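# Spread the towel flat beside an upright basket

## Task

Lay the towel out flat as a single layer, entirely resting on the table and, viewed from overhead, not overlapping the basket; the basket must end up standing upright with all of its base on the table.

## Robot and tools

Robot: two arms, left_arm and right_arm, each ending in a two-finger gripper. Base positions in the scene frame: left_arm about (-0.001, +0.323, +0.002) m, right_arm about (+0.003, -0.343, +0.009) m. Joint ranges in rad: waist -2.618 to 3.054, shoulder 0 to 3.142, elbow 0 to 3.142 (straight at 2.901), wrist pitch and wrist yaw -1.571 to 1.571, wrist roll -2.094 to 2.094. The drives are cheap and have play, weaker from the elbow out; grippers can sag, tilt or stop short, especially when reaching far.

Frame: the scene frame has its origin at table height, halfway between the nominal bases, a few centimetres behind the near table edge. +x points out across the table, +y toward left_arm, +z up. Arm names do not match image left and right. Reported positions can be off by a few centimetres. A gripper's fingers point along its own +z and part along its own y; end_effector_position is the point between the pads, just behind the tips.

execute_actions(actions, cameras): actions is a list of actions; each action is a list of up to 15 rows, one row per 1/30 s control step, and a short action repeats its final row until 15 steps pass. Every row holds 14 numbers in [-1, 1]: left_arm dx, dy, dz, rx, ry, rz, opening, then the same seven for right_arm, always both arms. dx to rz are an offset, along scene-frame axes, from that arm's Hand target as it stood when the action began (not from the previous row); 1.0 equals 0.6 m or 180 degrees, and rx, ry, rz form a single rotation vector turning about the Hand target's position. Sending the same offset again moves further. Six zeros re-command the current Hand target. Opening is absolute, not an offset: +1 fully open (about 87 mm), +0.5 about 69 mm, 0 about 43 mm, -0.5 about 18 mm, -1 closed. A 0 in the opening slot is a real command, so repeat the present opening to keep a gripper as it is. cameras: list of names, ["all"], [] or null; images appear by default only when actions is empty. An empty call also shows the scene number and task.

move(target, speed, blend, opening_speed, blocking, cameras): target is one 14-number row laid out as above, or a list of up to 15 such rows; every row is an offset from the same starting Hand targets, not from the row before. Paths are straight, both arms finish together, at least 0.5 s and at most 10 s. speed is top speed in m/s, 0.002 to 2.9 (default 0.25), one value or one per target; rotation is capped at twice that in rad/s. blend in m rounds corners in a list (0 means stop at each). opening_speed sets how fast openings change per second on the -1 to +1 scale, 0.2 or more. blocking=false returns after about 0.5 s while motion continues. Moves ignore obstacles and the other arm; avoid paths passing close to an arm's own base. The result adds a move: line with the outcome (done, off_target, moving, held, fault) and limits such as paced or held. done means at rest within 10 mm and 2 degrees; neither done nor off_target tells you about contact.

wait(seconds 0 to 10, cameras): lets time pass holding the last commands; a running move continues. stop(cameras): brakes a running move. zoom_image(camera, region [x0, y0, x1, y1] in pixels, at most 504 by 504): enlarges part of a camera's newest image. finished_scene(scene): ends the current scene, given its number; call nothing else after it in that reply.

Results: per arm end_effector_position (m) and end_effector_quat_wxyz in the scene frame, Hand target (your last commanded pose after clipping; the next offsets start from it), grip_measured on the opening scale, joint positions, velocities and torques, motor temperatures, and Tool commands. The controller clips commanded orientation to within 40 degrees of the measured one. If a gripper rests short of its Hand target, send the gap as an offset. To end a push, command the target back past the gripper.

Cameras: cam_head_left and cam_head_right (on a beam behind the arms), cam_high, cam_low, cam_left_wrist, cam_right_wrist, all 672x504.

Gripping: to hold something, command an opening roughly 0.04 below grip_measured at first contact; less below grips more gently. Thin cloth gets weaker force.

Avoid: dropping things or letting go of moving objects, knocking the basket over or off the table, pushing anything off the table, hard hits on the fixed bar, plate and rail near the bases (up to about 3 cm above the table), and any contact or squeeze between the two arms or grippers. Fast motion hits harder. Stretched or pushing arms heat motors; MOTOR HOT appears at 75 °C, and at 90 °C that arm folds and stops working.

Each tool is called after "Call:" as name(argument=value, ...) on one line, values as JSON.

## Session

Call:
execute_actions(actions=[])

Call:
zoom_image(camera="cam_high", region=[180, 150, 480, 450])

Scene clock: 0.00 s.
left_arm: end_effector_position=(+0.3302, +0.1051, +0.2630) grip_measured=+0.964 end_effector_quat_wxyz=(+0.513, -0.145, +0.810, -0.242) | right_arm: end_effector_position=(+0.3893, -0.3033, +0.1731) grip_measured=+1.000 end_effector_quat_wxyz=(+0.548, +0.149, +0.823, +0.007)
Joint positions: left_arm=[-0.654 1.234 1.066 -0.248 -0.344 -0.785 0.982] | right_arm=[0.163 1.229 0.764 0.038 0.344 0.359 1]
Joint velocities: within noise
Joint torques (N m): no reading
Motor temperatures (°C): left_arm=[25 39 33 28 25 24 24] | right_arm=[25 36 39 28 29 27 24]
Heat: left arm: 39 °C; right arm: 39 °C.
Hand target: left_arm +0.3324, +0.1056, +0.2714; +0.523, -0.147, +0.803, -0.246 | right_arm +0.3919, -0.3039, +0.1818; +0.558, +0.151, +0.816, +0.008
Tool commands: left_gripper/opening=+1.0 right_gripper/opening=+1.0
camera_calibration:
cam_left_wrist: T_world_to_cam=[[-0.0342755, -0.845046, 0.533594, -0.040785], [-0.960742, -0.11922, -0.250521, 0.42011], [0.275317, -0.521233, -0.807785, 0.320751], [0, 0, 0, 1]] pos_world=[0.313912, 0.182806, 0.386107]
cam_right_wrist: T_world_to_cam=[[-0.252824, -0.951193, -0.17695, -0.162006], [-0.923238, 0.291878, -0.249878, 0.512891], [0.28933, 0.100192, -0.951972, 0.224599], [0, 0, 0, 1]] pos_world=[0.367579, -0.326304, 0.313305]

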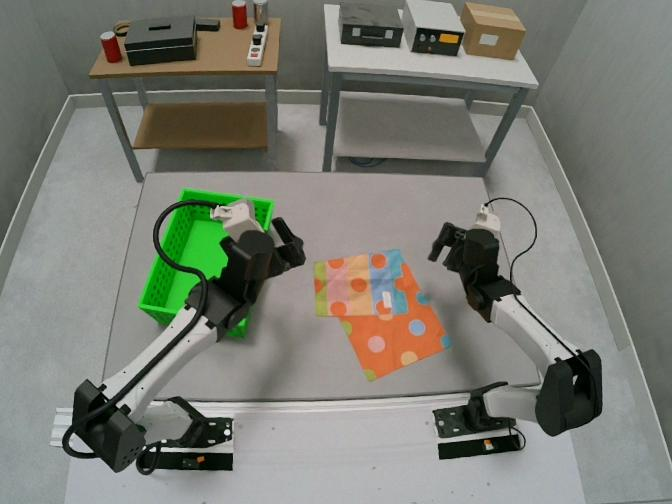

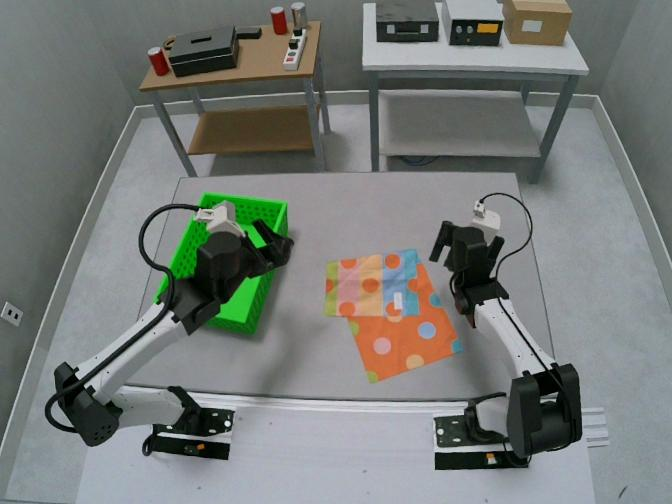

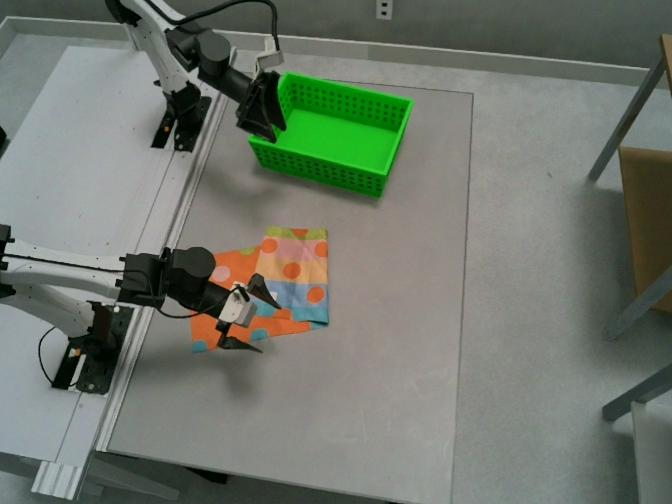

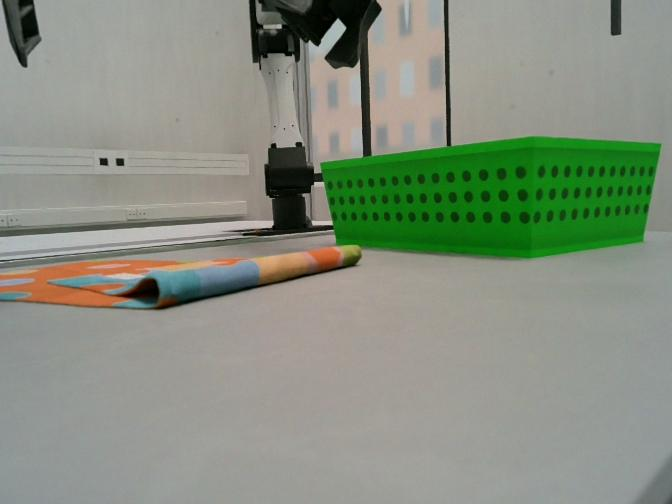

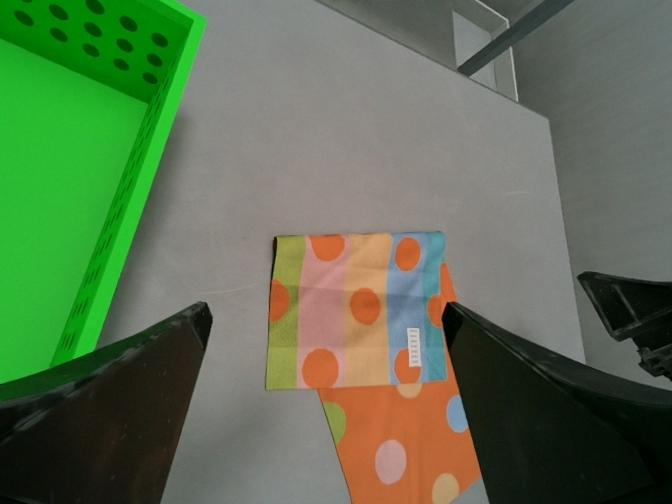

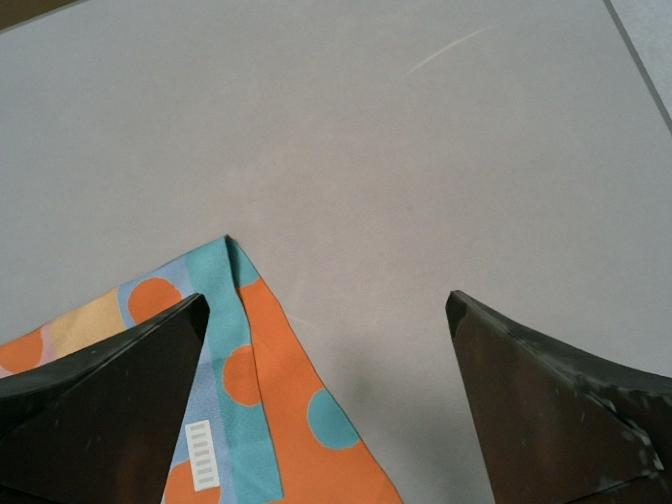

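Scaled by 1.680 from the camera's 672x504 image, which has a finer 960x720 frame.

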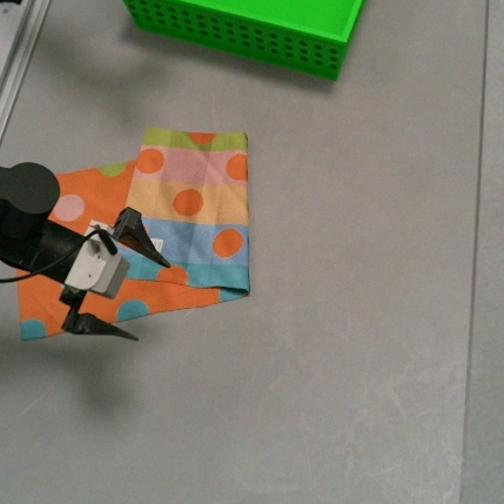

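Call:
move(target=[-0.045,-0.201,-0.336,0.1754,0.2759,-0.0757,0,-0.145,0.148,-0.187,-0.0183,0.2961,0.0986,0], speed=0.3, cameras=["cam_high","cam_left_wrist","cam_right_wrist"])

Scene clock: 6.27 s.
left_arm: end_effector_position=(+0.3054, -0.0111, +0.0680) grip_measured=+0.000 end_effector_quat_wxyz=(+0.134, +0.003, +0.991, +0.004) | right_arm: end_effector_position=(+0.3047, -0.2199, +0.0647) grip_measured=+0.000 end_effector_quat_wxyz=(+0.137, -0.002, +0.991, -0.006)
Joint positions: left_arm=[-0.835 2.265 2.013 -1.155 -0.172 -0.805 0.5] | right_arm=[0.345 1.693 1.2 -0.812 0.111 0.381 0.5]
Joint torques (N m): left_arm=[-0.05 -11.79 8.28 0.56 -0.01 0.03] | right_arm=[0.59 -6.78 9.83 0.46 -0.2 0.06]
Heat: left arm: 40 °C; right arm: 41 °C.
Hand target: left_arm +0.3055, -0.0150, +0.0697; +0.130, +0.000, +0.991, +0.000 | right_arm +0.3050, -0.2151, +0.0697; +0.131, +0.000, +0.991, +0.000
Off the commanded pose: left_arm 0.004 m, 1 deg | right_arm 0.007 m, 1 deg.
move: done
camera_calibration:
cam_left_wrist: T_world_to_cam=[[-0.0268329, -0.999639, 0.00113975, -0.00357416], [-0.83671, 0.0230833, 0.547159, 0.242979], [-0.546988, 0.0137282, -0.837028, 0.368545], [0, 0, 0, 1]] pos_world=[0.404797, -0.0142411, 0.175538]
cam_right_wrist: T_world_to_cam=[[-0.00992463, -0.999662, 0.0240246, -0.220984], [-0.814895, 0.0220098, 0.57919, 0.237479], [-0.579523, -0.0138293, -0.814838, 0.368382], [0, 0, 0, 1]] pos_world=[0.404813, -0.221042, 0.167935]
Images, in order (width x height): cam_high 672x504, cam_left_wrist 672x504, cam_right_wrist 672x504.

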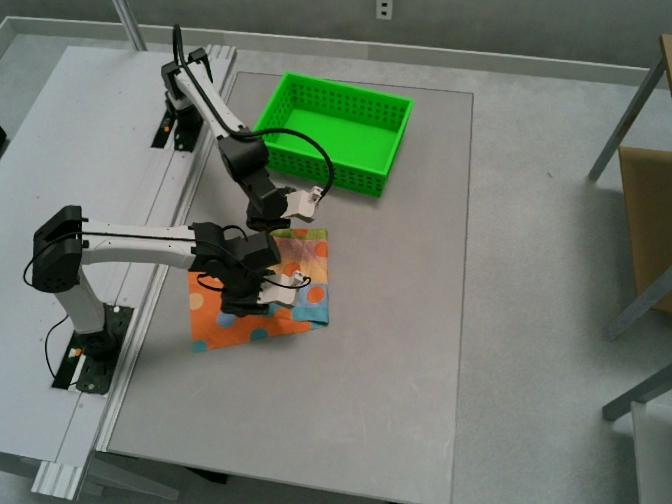

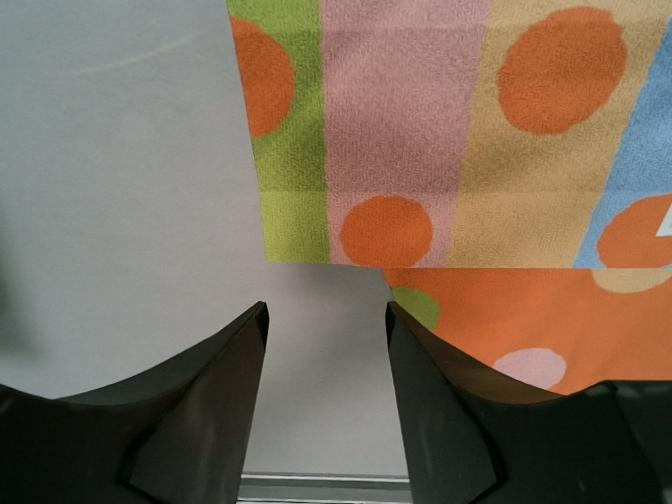

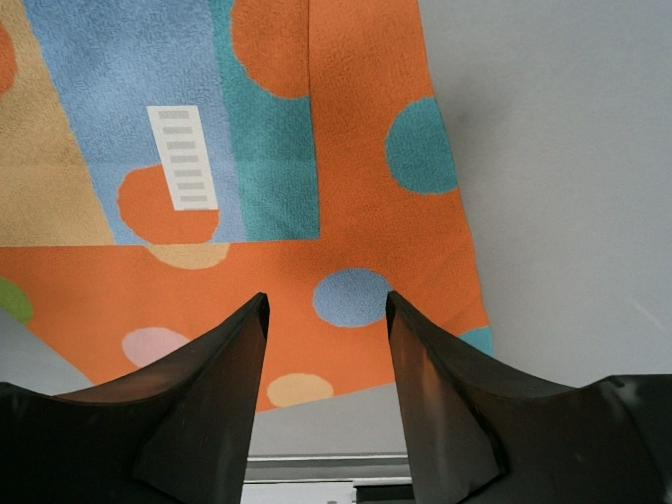

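Call:
move(target=[[-0.0175,0.015,-0.06,0,0,0,0,0.0025,0.048,-0.06,0,0,0,0],[-0.0175,0.015,-0.095,0,0,0,0,0.0025,0.048,-0.088,0,0,0,0]], speed=[0.15,0.07], blend=0.01, cameras=["cam_low","cam_left_wrist","cam_right_wrist"])

Scene clock: 8.43 s.
left_arm: end_effector_position=(+0.2878, +0.0073, +0.0170) grip_measured=+0.000 end_effector_quat_wxyz=(+0.112, +0.008, +0.993, +0.026) | right_arm: end_effector_position=(+0.3029, -0.1886, +0.0223) grip_measured=+0.000 end_effector_quat_wxyz=(+0.123, -0.008, +0.992, -0.002)
Joint positions: left_arm=[-0.839 2.246 1.782 -1.004 -0.171 -0.805 0.5] | right_arm=[0.426 1.812 1.17 -0.694 0.111 0.45 0.5]
Joint torques (N m): left_arm=[-0.2 -12.75 3.73 1.37 0 -0.09] | right_arm=[0.59 -7.57 5.81 1.17 0.01 0.07]
Heat: left arm: 41 °C; right arm: 41 °C.
Hand target: left_arm +0.2949, -0.0059, +0.0127; +0.130, +0.000, +0.991, +0.000 | right_arm +0.3065, -0.1864, +0.0168; +0.130, +0.000, +0.991, +0.000
Off the commanded pose: left_arm 0.016 m, 4 deg | right_arm 0.007 m, 1 deg.
move: off_target (left_arm)
camera_calibration:
cam_left_wrist: T_world_to_cam=[[-0.029962, -0.998618, -0.0431716, 0.0160014], [-0.811783, -0.000889019, 0.583958, 0.248104], [-0.58319, 0.0525426, -0.810635, 0.325588], [0, 0, 0, 1]] pos_world=[0.391766, -0.000907353, 0.119742]
cam_right_wrist: T_world_to_cam=[[0.0047341, -0.999816, 0.0185915, -0.192988], [-0.798013, 0.00742663, 0.602594, 0.251522], [-0.602621, -0.017689, -0.797831, 0.339044], [0, 0, 0, 1]] pos_world=[0.405946, -0.188823, 0.122522]
Images, in order (width x height): cam_low 672x504, cam_left_wrist 672x504, cam_right_wrist 672x504.

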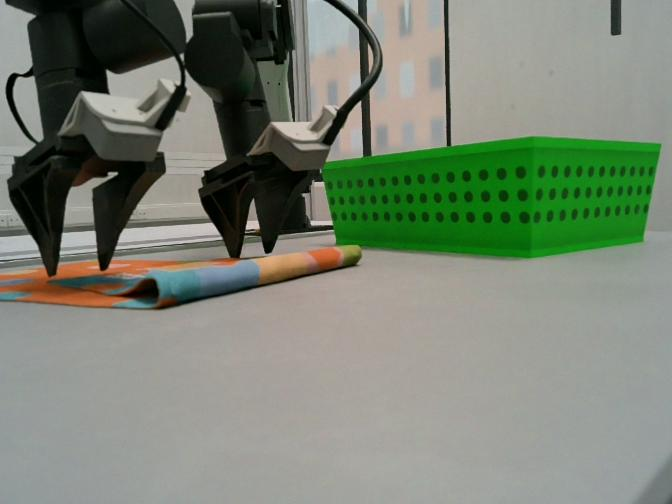

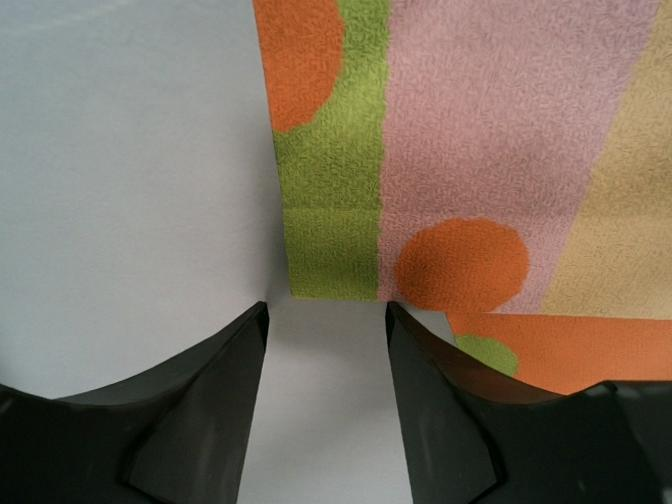

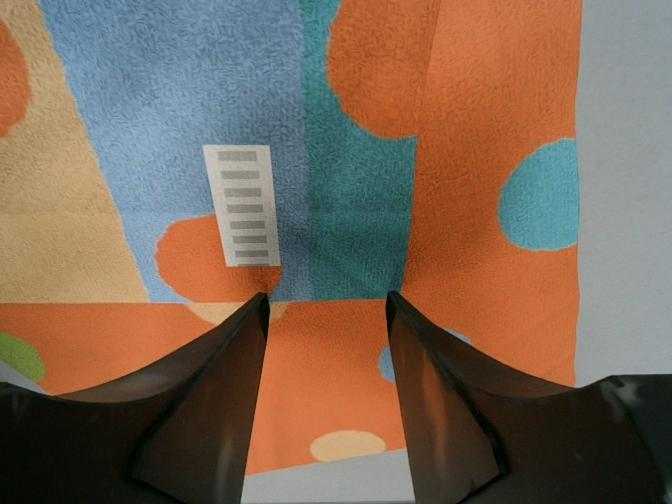

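Call:
move(target=[[0.0,0,0.04,0,0,0,0,0.0,0,0.025,0,0,0,0],[0.015,-0.003,0.03,0,0,0,0,0.012,0.01,0.02,0,0,0,0],[0.015,-0.003,-0.018,0,0,0,0,0.012,0.01,-0.012,0,0,0,0]], speed=[0.1,0.1,0.06], cameras=["cam_low","cam_left_wrist","cam_right_wrist"])

Scene clock: 11.63 s.
left_arm: end_effector_position=(+0.2983, -0.0047, +0.0176) grip_measured=+0.000 end_effector_quat_wxyz=(+0.129, +0.006, +0.992, +0.007) | right_arm: end_effector_position=(+0.3094, -0.1850, +0.0194) grip_measured=+0.000 end_effector_quat_wxyz=(+0.122, -0.005, +0.992, -0.002)
Joint positions: left_arm=[-0.839 2.258 1.802 -0.961 -0.169 -0.805 0.5] | right_arm=[0.426 1.843 1.198 -0.692 0.111 0.456 0.5]
Joint torques (N m): left_arm=[0.55 -10.5 3.7 1.34 -0.04 0.03] | right_arm=[0.8 -6.82 5.41 1.33 0.04 0.05]
Heat: left arm: 42 °C; right arm: 41 °C.
Hand target: left_arm +0.3039, -0.0077, +0.0019; +0.130, +0.000, +0.991, +0.000 | right_arm +0.3137, -0.1804, +0.0097; +0.131, +0.000, +0.991, +0.000
Off the commanded pose: left_arm 0.017 m, 1 deg | right_arm 0.012 m, 1 deg.
move: off_target (left_arm, right_arm)
camera_calibration:
cam_left_wrist: T_world_to_cam=[[-0.0309066, -0.999509, -0.00511995, 0.00401828], [-0.831067, 0.0228515, 0.555703, 0.26271], [-0.555313, 0.0214299, -0.831365, 0.324797], [0, 0, 0, 1]] pos_world=[0.398818, -0.00894738, 0.124056]
cam_right_wrist: T_world_to_cam=[[-0.00124808, -0.999845, 0.0175869, -0.187482], [-0.79739, 0.0116081, 0.603352, 0.258941], [-0.603462, -0.0132706, -0.797281, 0.341858], [0, 0, 0, 1]] pos_world=[0.412542, -0.185922, 0.119622]
Images, in order (width x height): cam_low 672x504, cam_left_wrist 672x504, cam_right_wrist 672x504.

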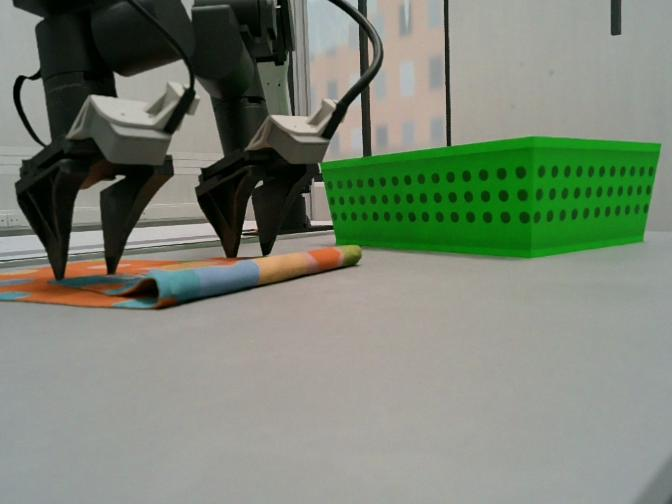

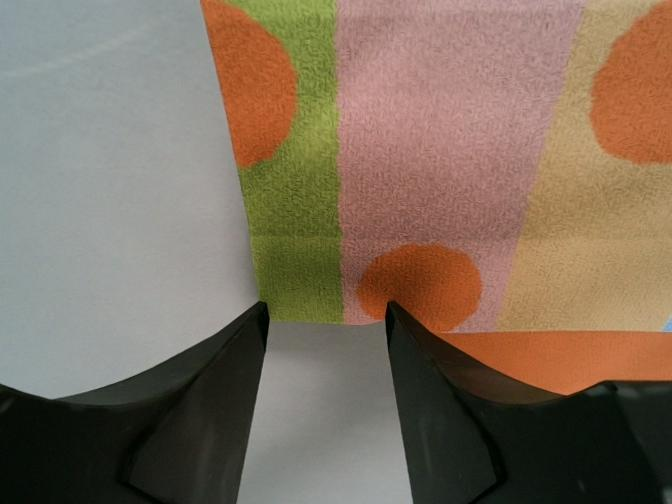

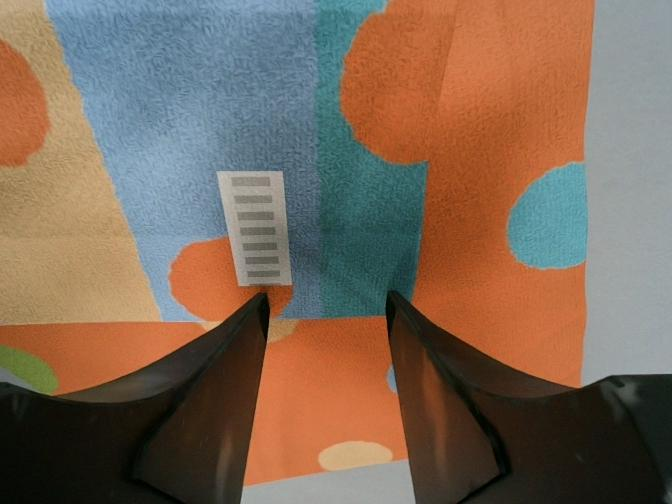

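Call:
move(target=[[0,0,0.04,0,0,0,0,0,0,0,0,0,0,0],[0.004,-0.016,0.03,0,0,0,0,0,0,0,0,0,0,0],[0.006,-0.016,-0.005,0,0,0,0,0,0,0,0,0,0,0],[0.006,-0.016,-0.005,0,0,0,-1,0,0,0,0,0,0,-1],[0.006,-0.016,0.08,0,0,0,-1,0,0,0.08,0,0,0,-1]], speed=0.1, opening_speed=2, cameras=["cam_low","cam_left_wrist","cam_right_wrist"])

Scene clock: 16.77 s.
left_arm: end_effector_position=(+0.3020, -0.0177, +0.0447) grip_measured=-1.000 end_effector_quat_wxyz=(+0.124, +0.009, +0.992, +0.000) | right_arm: end_effector_position=(+0.3103, -0.1831, +0.0412) grip_measured=-0.974 end_effector_quat_wxyz=(+0.117, -0.002, +0.993, -0.004)
Joint positions: left_arm=[-0.845 2.291 1.965 -1.089 -0.154 -0.805 0] | right_arm=[0.429 1.828 1.273 -0.793 0.111 0.465 0.013]
Joint torques (N m): left_arm=[0.58 -12.79 8.27 0.51 -0.2 0] | right_arm=[0.81 -10.76 9.42 0.44 0.02 0.08]
Motor temperatures (°C): left_arm=[25 44 35 29 25 24 24] | right_arm=[25 38 42 29 29 27 24]
Heat: left arm: 44 °C; right arm: 42 °C.
Hand target: left_arm +0.3075, -0.0174, +0.0500; +0.130, +0.000, +0.991, +0.000 | right_arm +0.3137, -0.1803, +0.0577; +0.131, +0.000, +0.991, +0.000
Off the commanded pose: left_arm 0.008 m, 1 deg | right_arm 0.017 m, 2 deg.
move: off_target (right_arm); target 4's new opening was sent with left_arm's hand 0.021 m and 1 deg from that target
camera_calibration:
cam_left_wrist: T_world_to_cam=[[-0.0391944, -0.999201, 0.00781404, -0.00677075], [-0.825838, 0.0367946, 0.562705, 0.249342], [-0.562543, 0.0156018, -0.826621, 0.351427], [0, 0, 0, 1]] pos_world=[0.403344, -0.0214227, 0.150243]
cam_right_wrist: T_world_to_cam=[[-0.00770408, -0.999751, 0.0209331, -0.184131], [-0.790812, 0.0189034, 0.611767, 0.245446], [-0.612011, -0.0118411, -0.790761, 0.362462], [0, 0, 0, 1]] pos_world=[0.414513, -0.184433, 0.140319]
Images, in order (width x height): cam_low 672x504, cam_left_wrist 672x504, cam_right_wrist 672x504.

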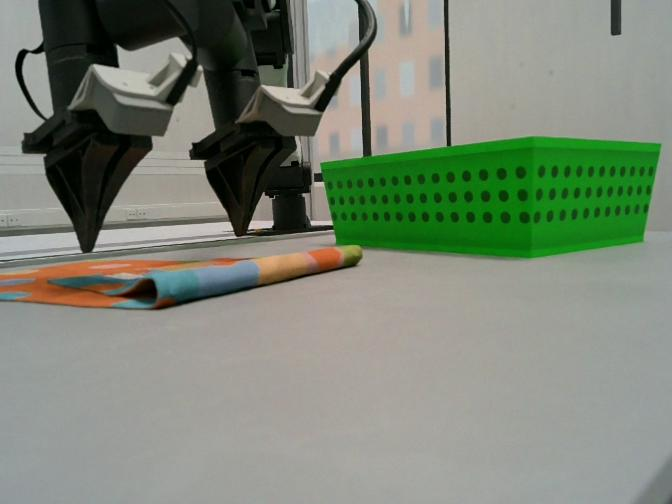

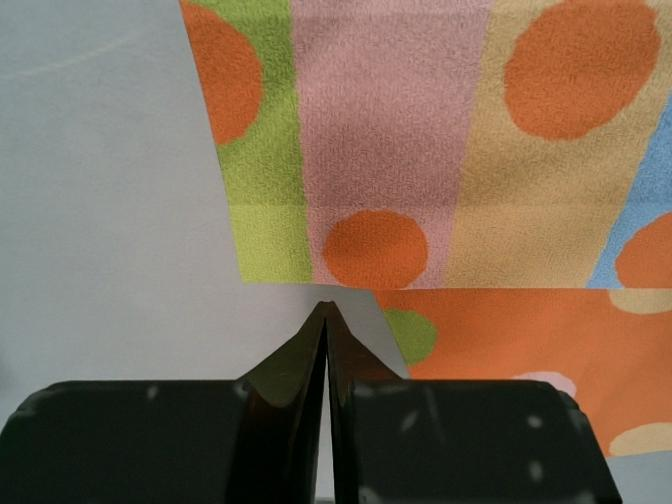

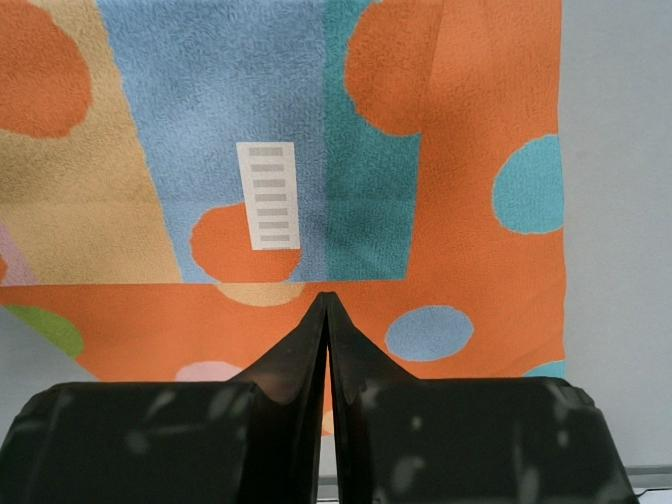

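Call:
move(target=[[0.027,0.009,0.01,0,0,0,0,0.026,0.0,0.01,0,0,0,0],[0.027,0.009,-0.097,0,0,0,0,0.026,0.0,-0.092,0,0,0,0],[0.027,0.009,-0.097,0,0,0,-1,0.026,0.0,-0.092,0,0,0,-1],[0.027,0.009,0.03,0,0,0,-1,0.026,0,0.02,0,0,0,-1]], speed=0.1, blend=[0.01,0,0,0], opening_speed=1.5, cameras=["cam_low","cam_left_wrist","cam_right_wrist"])

Scene clock: 22.50 s.
left_arm: end_effector_position=(+0.3151, -0.0184, +0.0648) grip_measured=-0.972 end_effector_quat_wxyz=(+0.121, -0.003, +0.993, -0.011) | right_arm: end_effector_position=(+0.3249, -0.1780, +0.0528) grip_measured=-0.974 end_effector_quat_wxyz=(+0.117, +0.002, +0.993, -0.001)
Joint positions: left_arm=[-0.815 2.319 2.091 -1.173 -0.131 -0.8 0.014] | right_arm=[0.419 1.868 1.372 -0.85 0.105 0.464 0.013]
Joint torques (N m): left_arm=[1.03 -12.51 8.23 0.55 -0.37 0.21] | right_arm=[-0.28 -11.08 9.26 0.38 0.07 -0.11]
Heat: left arm: 45 °C; right arm: 43 °C.
Hand target: left_arm +0.3236, -0.0120, +0.0678; +0.130, +0.000, +0.991, +0.000 | right_arm +0.3292, -0.1803, +0.0696; +0.130, +0.000, +0.991, +0.000
Off the commanded pose: left_arm 0.011 m, 2 deg | right_arm 0.018 m, 2 deg.
move: off_target (left_arm, right_arm); blend cut to 0.0091 m at target 1; target 3's new opening was sent with left_arm's hand 0.028 m and 1 deg from that target
camera_calibration:
cam_left_wrist: T_world_to_cam=[[-0.0181956, -0.999303, 0.0325975, -0.0153251], [-0.822311, 0.0335028, 0.568052, 0.247486], [-0.568748, -0.0164693, -0.822347, 0.376599], [0, 0, 0, 1]] pos_world=[0.417421, -0.0174036, 0.16961]
cam_right_wrist: T_world_to_cam=[[-0.0140607, -0.999797, 0.0144582, -0.176746], [-0.790954, 0.0199673, 0.61155, 0.25003], [-0.611715, -0.00283694, -0.791074, 0.382098], [0, 0, 0, 1]] pos_world=[0.429012, -0.180619, 0.151917]
Images, in order (width x height): cam_low 672x504, cam_left_wrist 672x504, cam_right_wrist 672x504.

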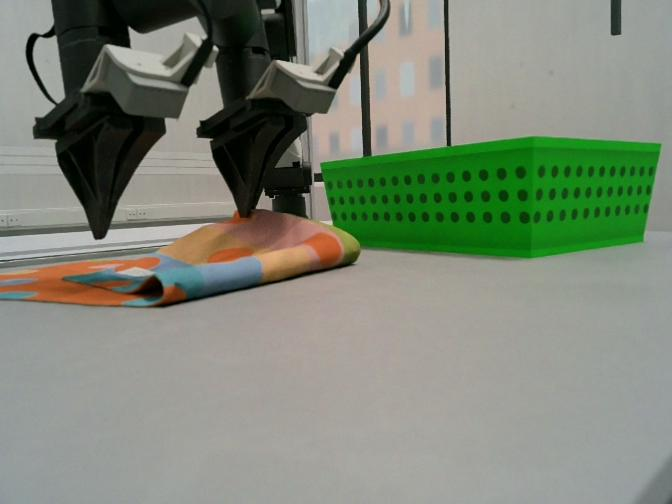

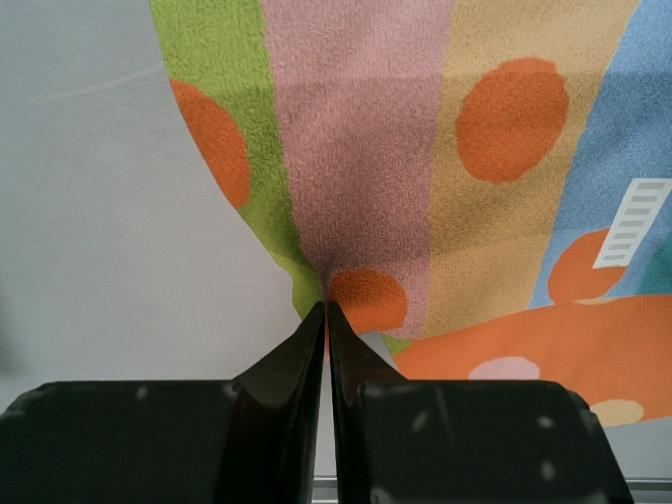

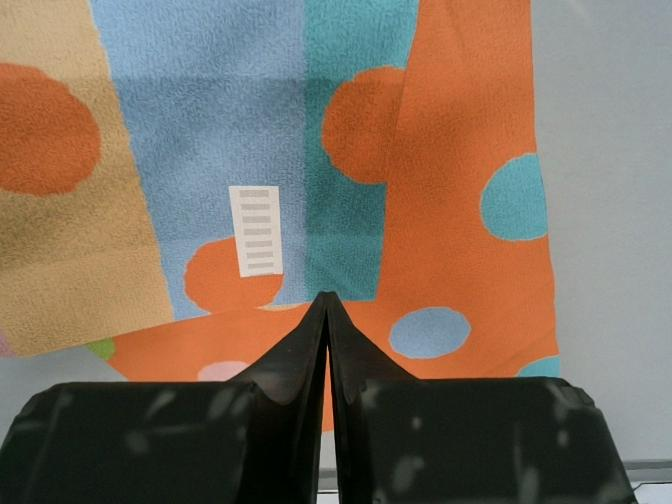

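Call:
move(target=[[0,0,0,0,0,0,-1,-0.005,0.024,0.0,0,0,0,0],[0,0,0,0,0,0,-1,-0.005,0.024,-0.129,0,0,0,0],[0,0,0,0,0,0,-1,-0.005,0.024,-0.129,0,0,0,-1],[0,0,0,0,0,0,-1,-0.005,0.024,0.02,0,0,0,-1]], speed=0.1, blend=[0.01,0,0,0], opening_speed=1.5, cameras=["cam_low","cam_left_wrist","cam_right_wrist"])

Scene clock: 24.00 s.
left_arm: end_effector_position=(+0.3149, -0.0181, +0.0648) grip_measured=-0.972 end_effector_quat_wxyz=(+0.120, -0.003, +0.993, -0.010) | right_arm: end_effector_position=(+0.3233, -0.1724, +0.0542) grip_measured=-0.650 end_effector_quat_wxyz=(+0.118, -0.004, +0.993, +0.000)
Joint positions: left_arm=[-0.815 2.319 2.091 -1.175 -0.131 -0.8 0.014] | right_arm=[0.435 1.868 1.378 -0.853 0.105 0.468 0.175]
Joint torques (N m): left_arm=[0.84 -12.41 8.28 0.53 -0.37 0.23] | right_arm=[0.06 -8.77 6.86 0.82 0.01 -0.03]
Heat: left arm: 46 °C; right arm: 43 °C.
Hand target: left_arm +0.3236, -0.0120, +0.0678; +0.130, +0.000, +0.991, +0.000 | right_arm +0.3249, -0.1733, +0.0542; +0.121, -0.004, +0.993, -0.001 (not the last commanded pose)
Tool commands: left_gripper/opening=-1.0 right_gripper/opening=-0.65
Off the commanded pose: left_arm 0.011 m, 2 deg | right_arm 0.028 m, 1 deg.
move: held (right_arm; a check stopped the path), off_target (left_arm); path passed 0 of 4 targets; target 3's new opening was not sent; blend cut to 0.0074 m at target 1; limits=held
pose unreachable (left arm): on one or more control steps of this call, first in action 0 (counted from 0), this arm could not follow its commanded pose, so it was not sent that pose on those steps. It may still have moved: this result reports where it is.
cause: moving toward the commanded pose would bring a part of the arm too close to another arm (this arm's wrist (the part past joint 4) and the right arm's wrist (the part past joint 4), along the way the arms are being sent, or toward where that arm still pushes).
pose unreachable (right arm): on one or more control steps of this call, first in action 0 (counted from 0), this arm could not follow its commanded pose, so it was not sent that pose on those steps. It may still have moved: this result reports where it is.
cause: moving toward the commanded pose would bring a part of the arm too close to another arm (this arm's wrist (the part past joint 4) and the left arm's wrist (the part past joint 4), at the place that arm is still heading or pushing toward).
camera_calibration:
cam_left_wrist: T_world_to_cam=[[-0.0181084, -0.99934, 0.0314773, -0.0149745], [-0.821736, 0.0328101, 0.568923, 0.246972], [-0.569581, -0.0155637, -0.821788, 0.376678], [0, 0, 0, 1]] pos_world=[0.417223, -0.0172053, 0.169513]
cam_right_wrist: T_world_to_cam=[[-0.00333465, -0.999924, 0.0118757, -0.174594], [-0.792499, 0.00988518, 0.609793, 0.246681], [-0.609864, -0.00737803, -0.792472, 0.38092], [0, 0, 0, 1]] pos_world=[0.427221, -0.174209, 0.153517]
Images, in order (width x height): cam_low 672x504, cam_left_wrist 672x504, cam_right_wrist 672x504.

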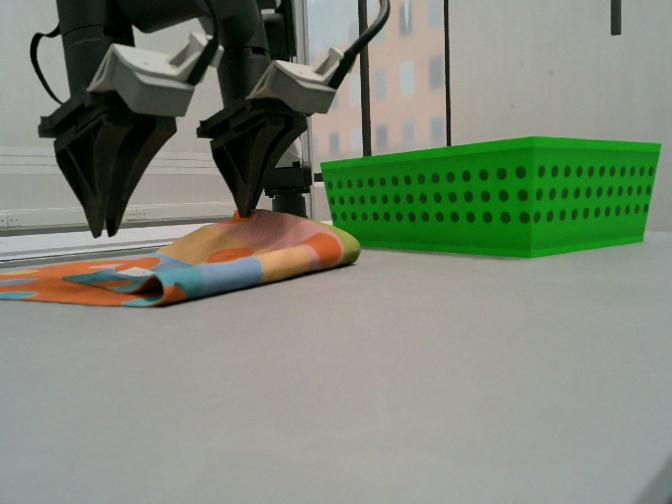

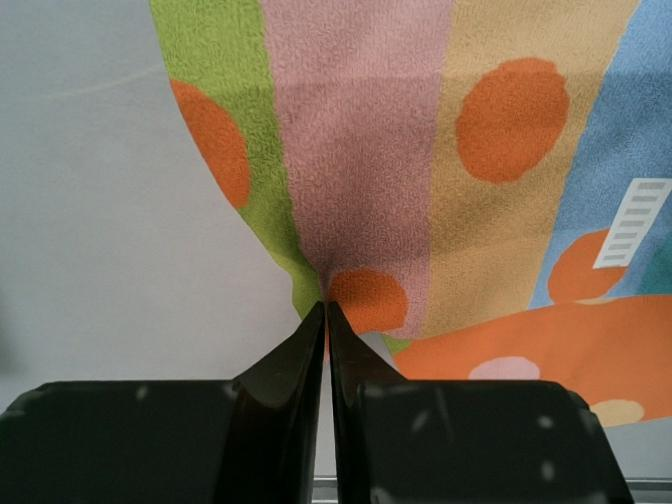

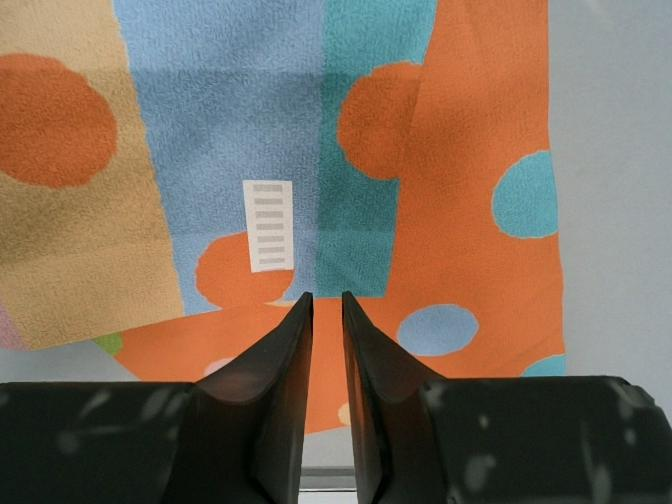

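Call:
move(target=[[0.06,0.045,0.035,0,0,0,-1,0.003,-0.003,0.0,0.005,0,0,-0.2],[0.06,0.045,0.035,0,0,0,-1,0.003,-0.003,-0.104,0.005,0,0,-0.2],[0.06,0.045,0.035,0,0,0,-1,0.003,-0.003,-0.104,0.005,0,0,-1],[0.06,0.045,0.035,0,0,0,-1,0.003,-0.003,0.03,0.005,0,0,-1]], speed=0.1, opening_speed=1.5, cameras=["cam_low","cam_left_wrist","cam_right_wrist"])

Scene clock: 30.07 s.
left_arm: end_effector_position=(+0.3546, +0.0118, +0.0892) grip_measured=-0.972 end_effector_quat_wxyz=(+0.128, -0.002, +0.992, -0.006) | right_arm: end_effector_position=(+0.3231, -0.1730, +0.0552) grip_measured=-0.889 end_effector_quat_wxyz=(+0.109, -0.001, +0.994, +0.004)
Joint positions: left_arm=[-0.716 2.365 2.26 -1.279 -0.131 -0.699 0.014] | right_arm=[0.425 1.876 1.395 -0.873 0.088 0.467 0.055]
Joint torques (N m): left_arm=[0.7 -11.99 8.31 0.6 -0.2 0.26] | right_arm=[-0.28 -11.19 9.44 0.39 0.03 -0.13]
Heat: left arm: 47 °C; right arm: 43 °C.
Hand target: left_arm +0.3597, +0.0150, +0.0890; +0.130, +0.000, +0.991, +0.000 | right_arm +0.3268, -0.1751, +0.0723; +0.121, -0.003, +0.993, +0.007
Off the commanded pose: left_arm 0.006 m, 1 deg | right_arm 0.018 m, 1 deg.
move: off_target (right_arm); target 3's new opening was sent with right_arm's hand 0.024 m and 2 deg from that target
camera_calibration:
cam_left_wrist: T_world_to_cam=[[-0.018055, -0.999585, 0.0224326, 0.0156076], [-0.831061, 0.0274776, 0.555501, 0.269311], [-0.555887, -0.00861331, -0.831213, 0.415737], [0, 0, 0, 1]] pos_world=[0.455199, 0.011782, 0.195614]
cam_right_wrist: T_world_to_cam=[[-0.0074814, -0.999966, 0.00352923, -0.173313], [-0.781059, 0.00804736, 0.624406, 0.241102], [-0.624413, 0.00191489, -0.781092, 0.387333], [0, 0, 0, 1]] pos_world=[0.428874, -0.175989, 0.152609]
Images, in order (width x height): cam_low 672x504, cam_left_wrist 672x504, cam_right_wrist 672x504.

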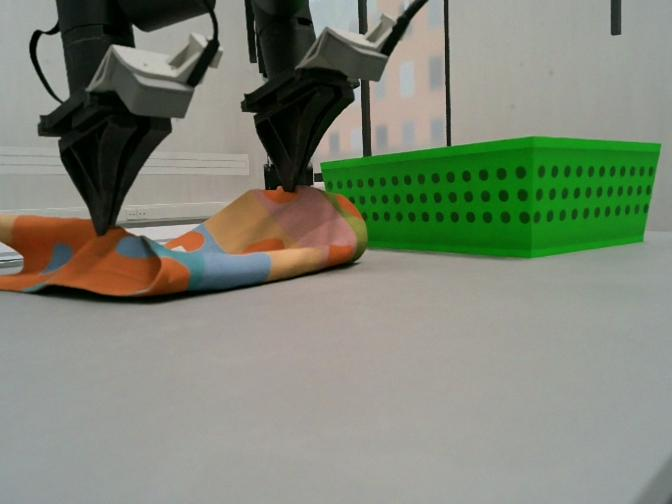

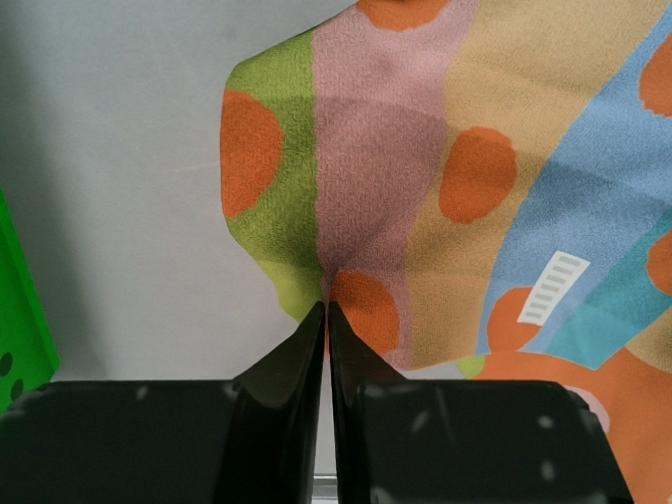

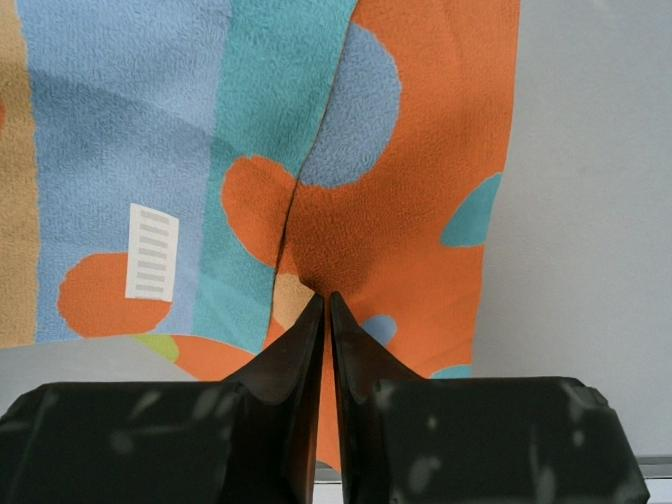

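Call:
move(target=[[0.08,0.025,0.15,0,0,0,-1,0,0,-0.11,0,0,0,-1],[0.18,0.05,0.18,0,-0.05,0,-1,0,0,-0.11,0,0,0,-1],[0.3,0.08,0.085,0,-0.1,0,-1,0,0,-0.11,0,0,0,-1],[0.4,0.1,-0.067,0,-0.139,0,-1,0,0,-0.11,0,0,0,-1]], speed=0.18, blend=[0.01,0.03,0.03,0], cameras=["all"])

Scene clock: 34.20 s.
left_arm: end_effector_position=(+0.5689, +0.0592, +0.0414) grip_measured=-0.972 end_effector_quat_wxyz=(+0.325, +0.016, +0.945, -0.033) | right_arm: end_effector_position=(+0.3309, -0.1692, +0.0171) grip_measured=-0.890 end_effector_quat_wxyz=(+0.132, +0.000, +0.991, +0.016)
Joint positions: left_arm=[-0.471 2.845 2.849 -0.963 -0.191 -0.372 0.014] | right_arm=[0.425 1.909 1.275 -0.669 0.088 0.467 0.055]
Joint torques (N m): left_arm=[2.02 -14.91 8.03 2.38 -0.74 0.29] | right_arm=[0.03 -7.49 5.16 0.95 -0.03 -0.13]
Motor temperatures (°C): left_arm=[24 49 36 29 25 24 24] | right_arm=[25 42 43 29 29 27 24]
Heat: left arm: 49 °C; right arm: 43 °C.
Hand target: left_arm +0.5997, +0.0751, +0.0488; +0.342, +0.000, +0.940, +0.000 | right_arm +0.3267, -0.1751, +0.0062; +0.121, -0.003, +0.993, +0.007
Off the commanded pose: left_arm 0.035 m, 5 deg | right_arm 0.013 m, 2 deg.
elbow stopped short (left arm): the move would have taken joint 3 (elbow) straighter than the controller allows.
move: off_target (left_arm, right_arm)
camera_calibration:
cam_left_wrist: T_world_to_cam=[[-0.0743977, -0.995766, 0.0539842, 0.0984589], [-0.979969, 0.0830309, 0.181013, 0.569556], [-0.184729, -0.0394359, -0.981998, 0.292393], [0, 0, 0, 1]] pos_world=[0.619487, 0.0622821, 0.178717]
cam_right_wrist: T_world_to_cam=[[-0.00685996, -0.999765, -0.0205478, -0.169078], [-0.808966, -0.00653046, 0.587819, 0.278304], [-0.587816, 0.0206549, -0.808731, 0.353869], [0, 0, 0, 1]] pos_world=[0.431989, -0.17453, 0.119118]

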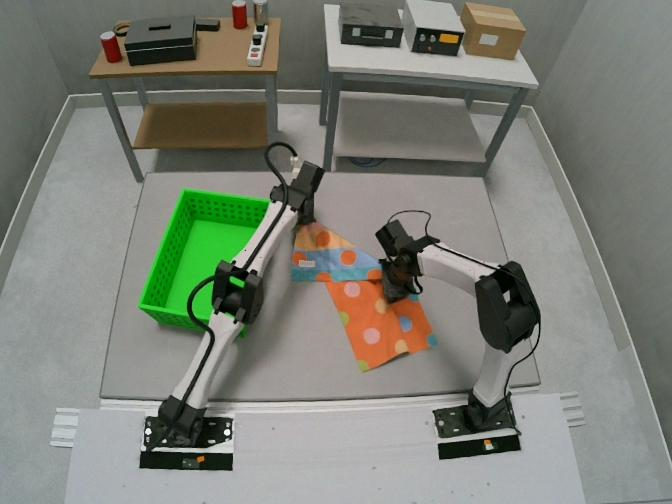

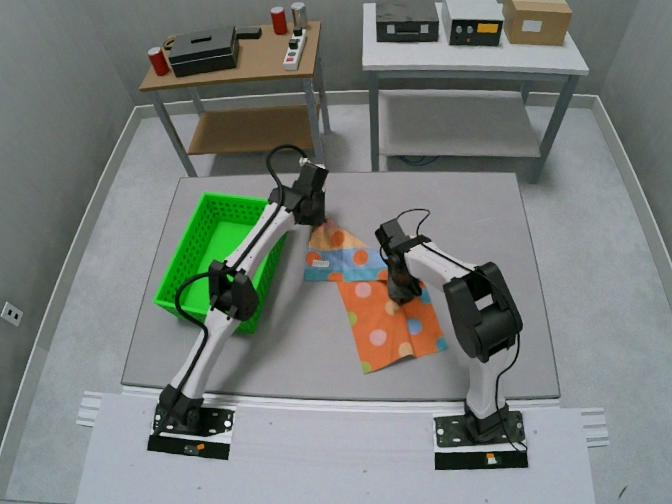

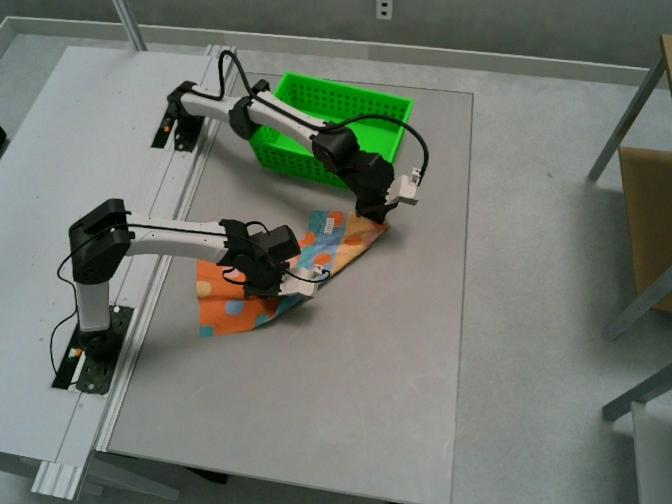

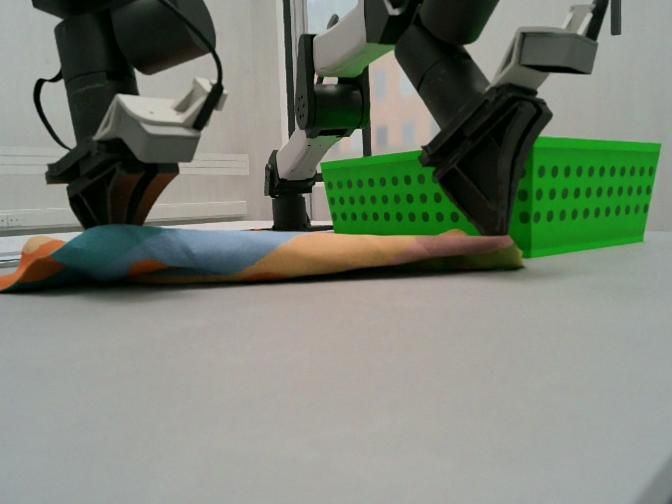

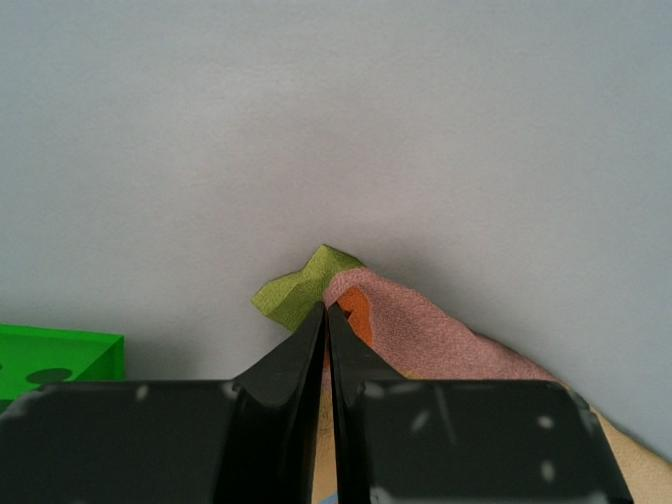

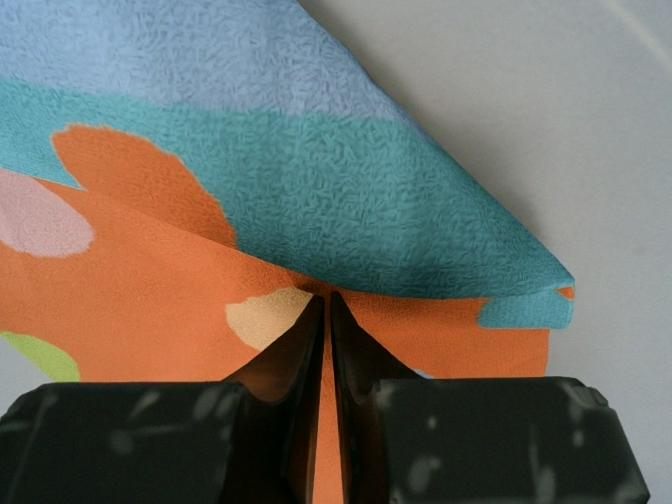

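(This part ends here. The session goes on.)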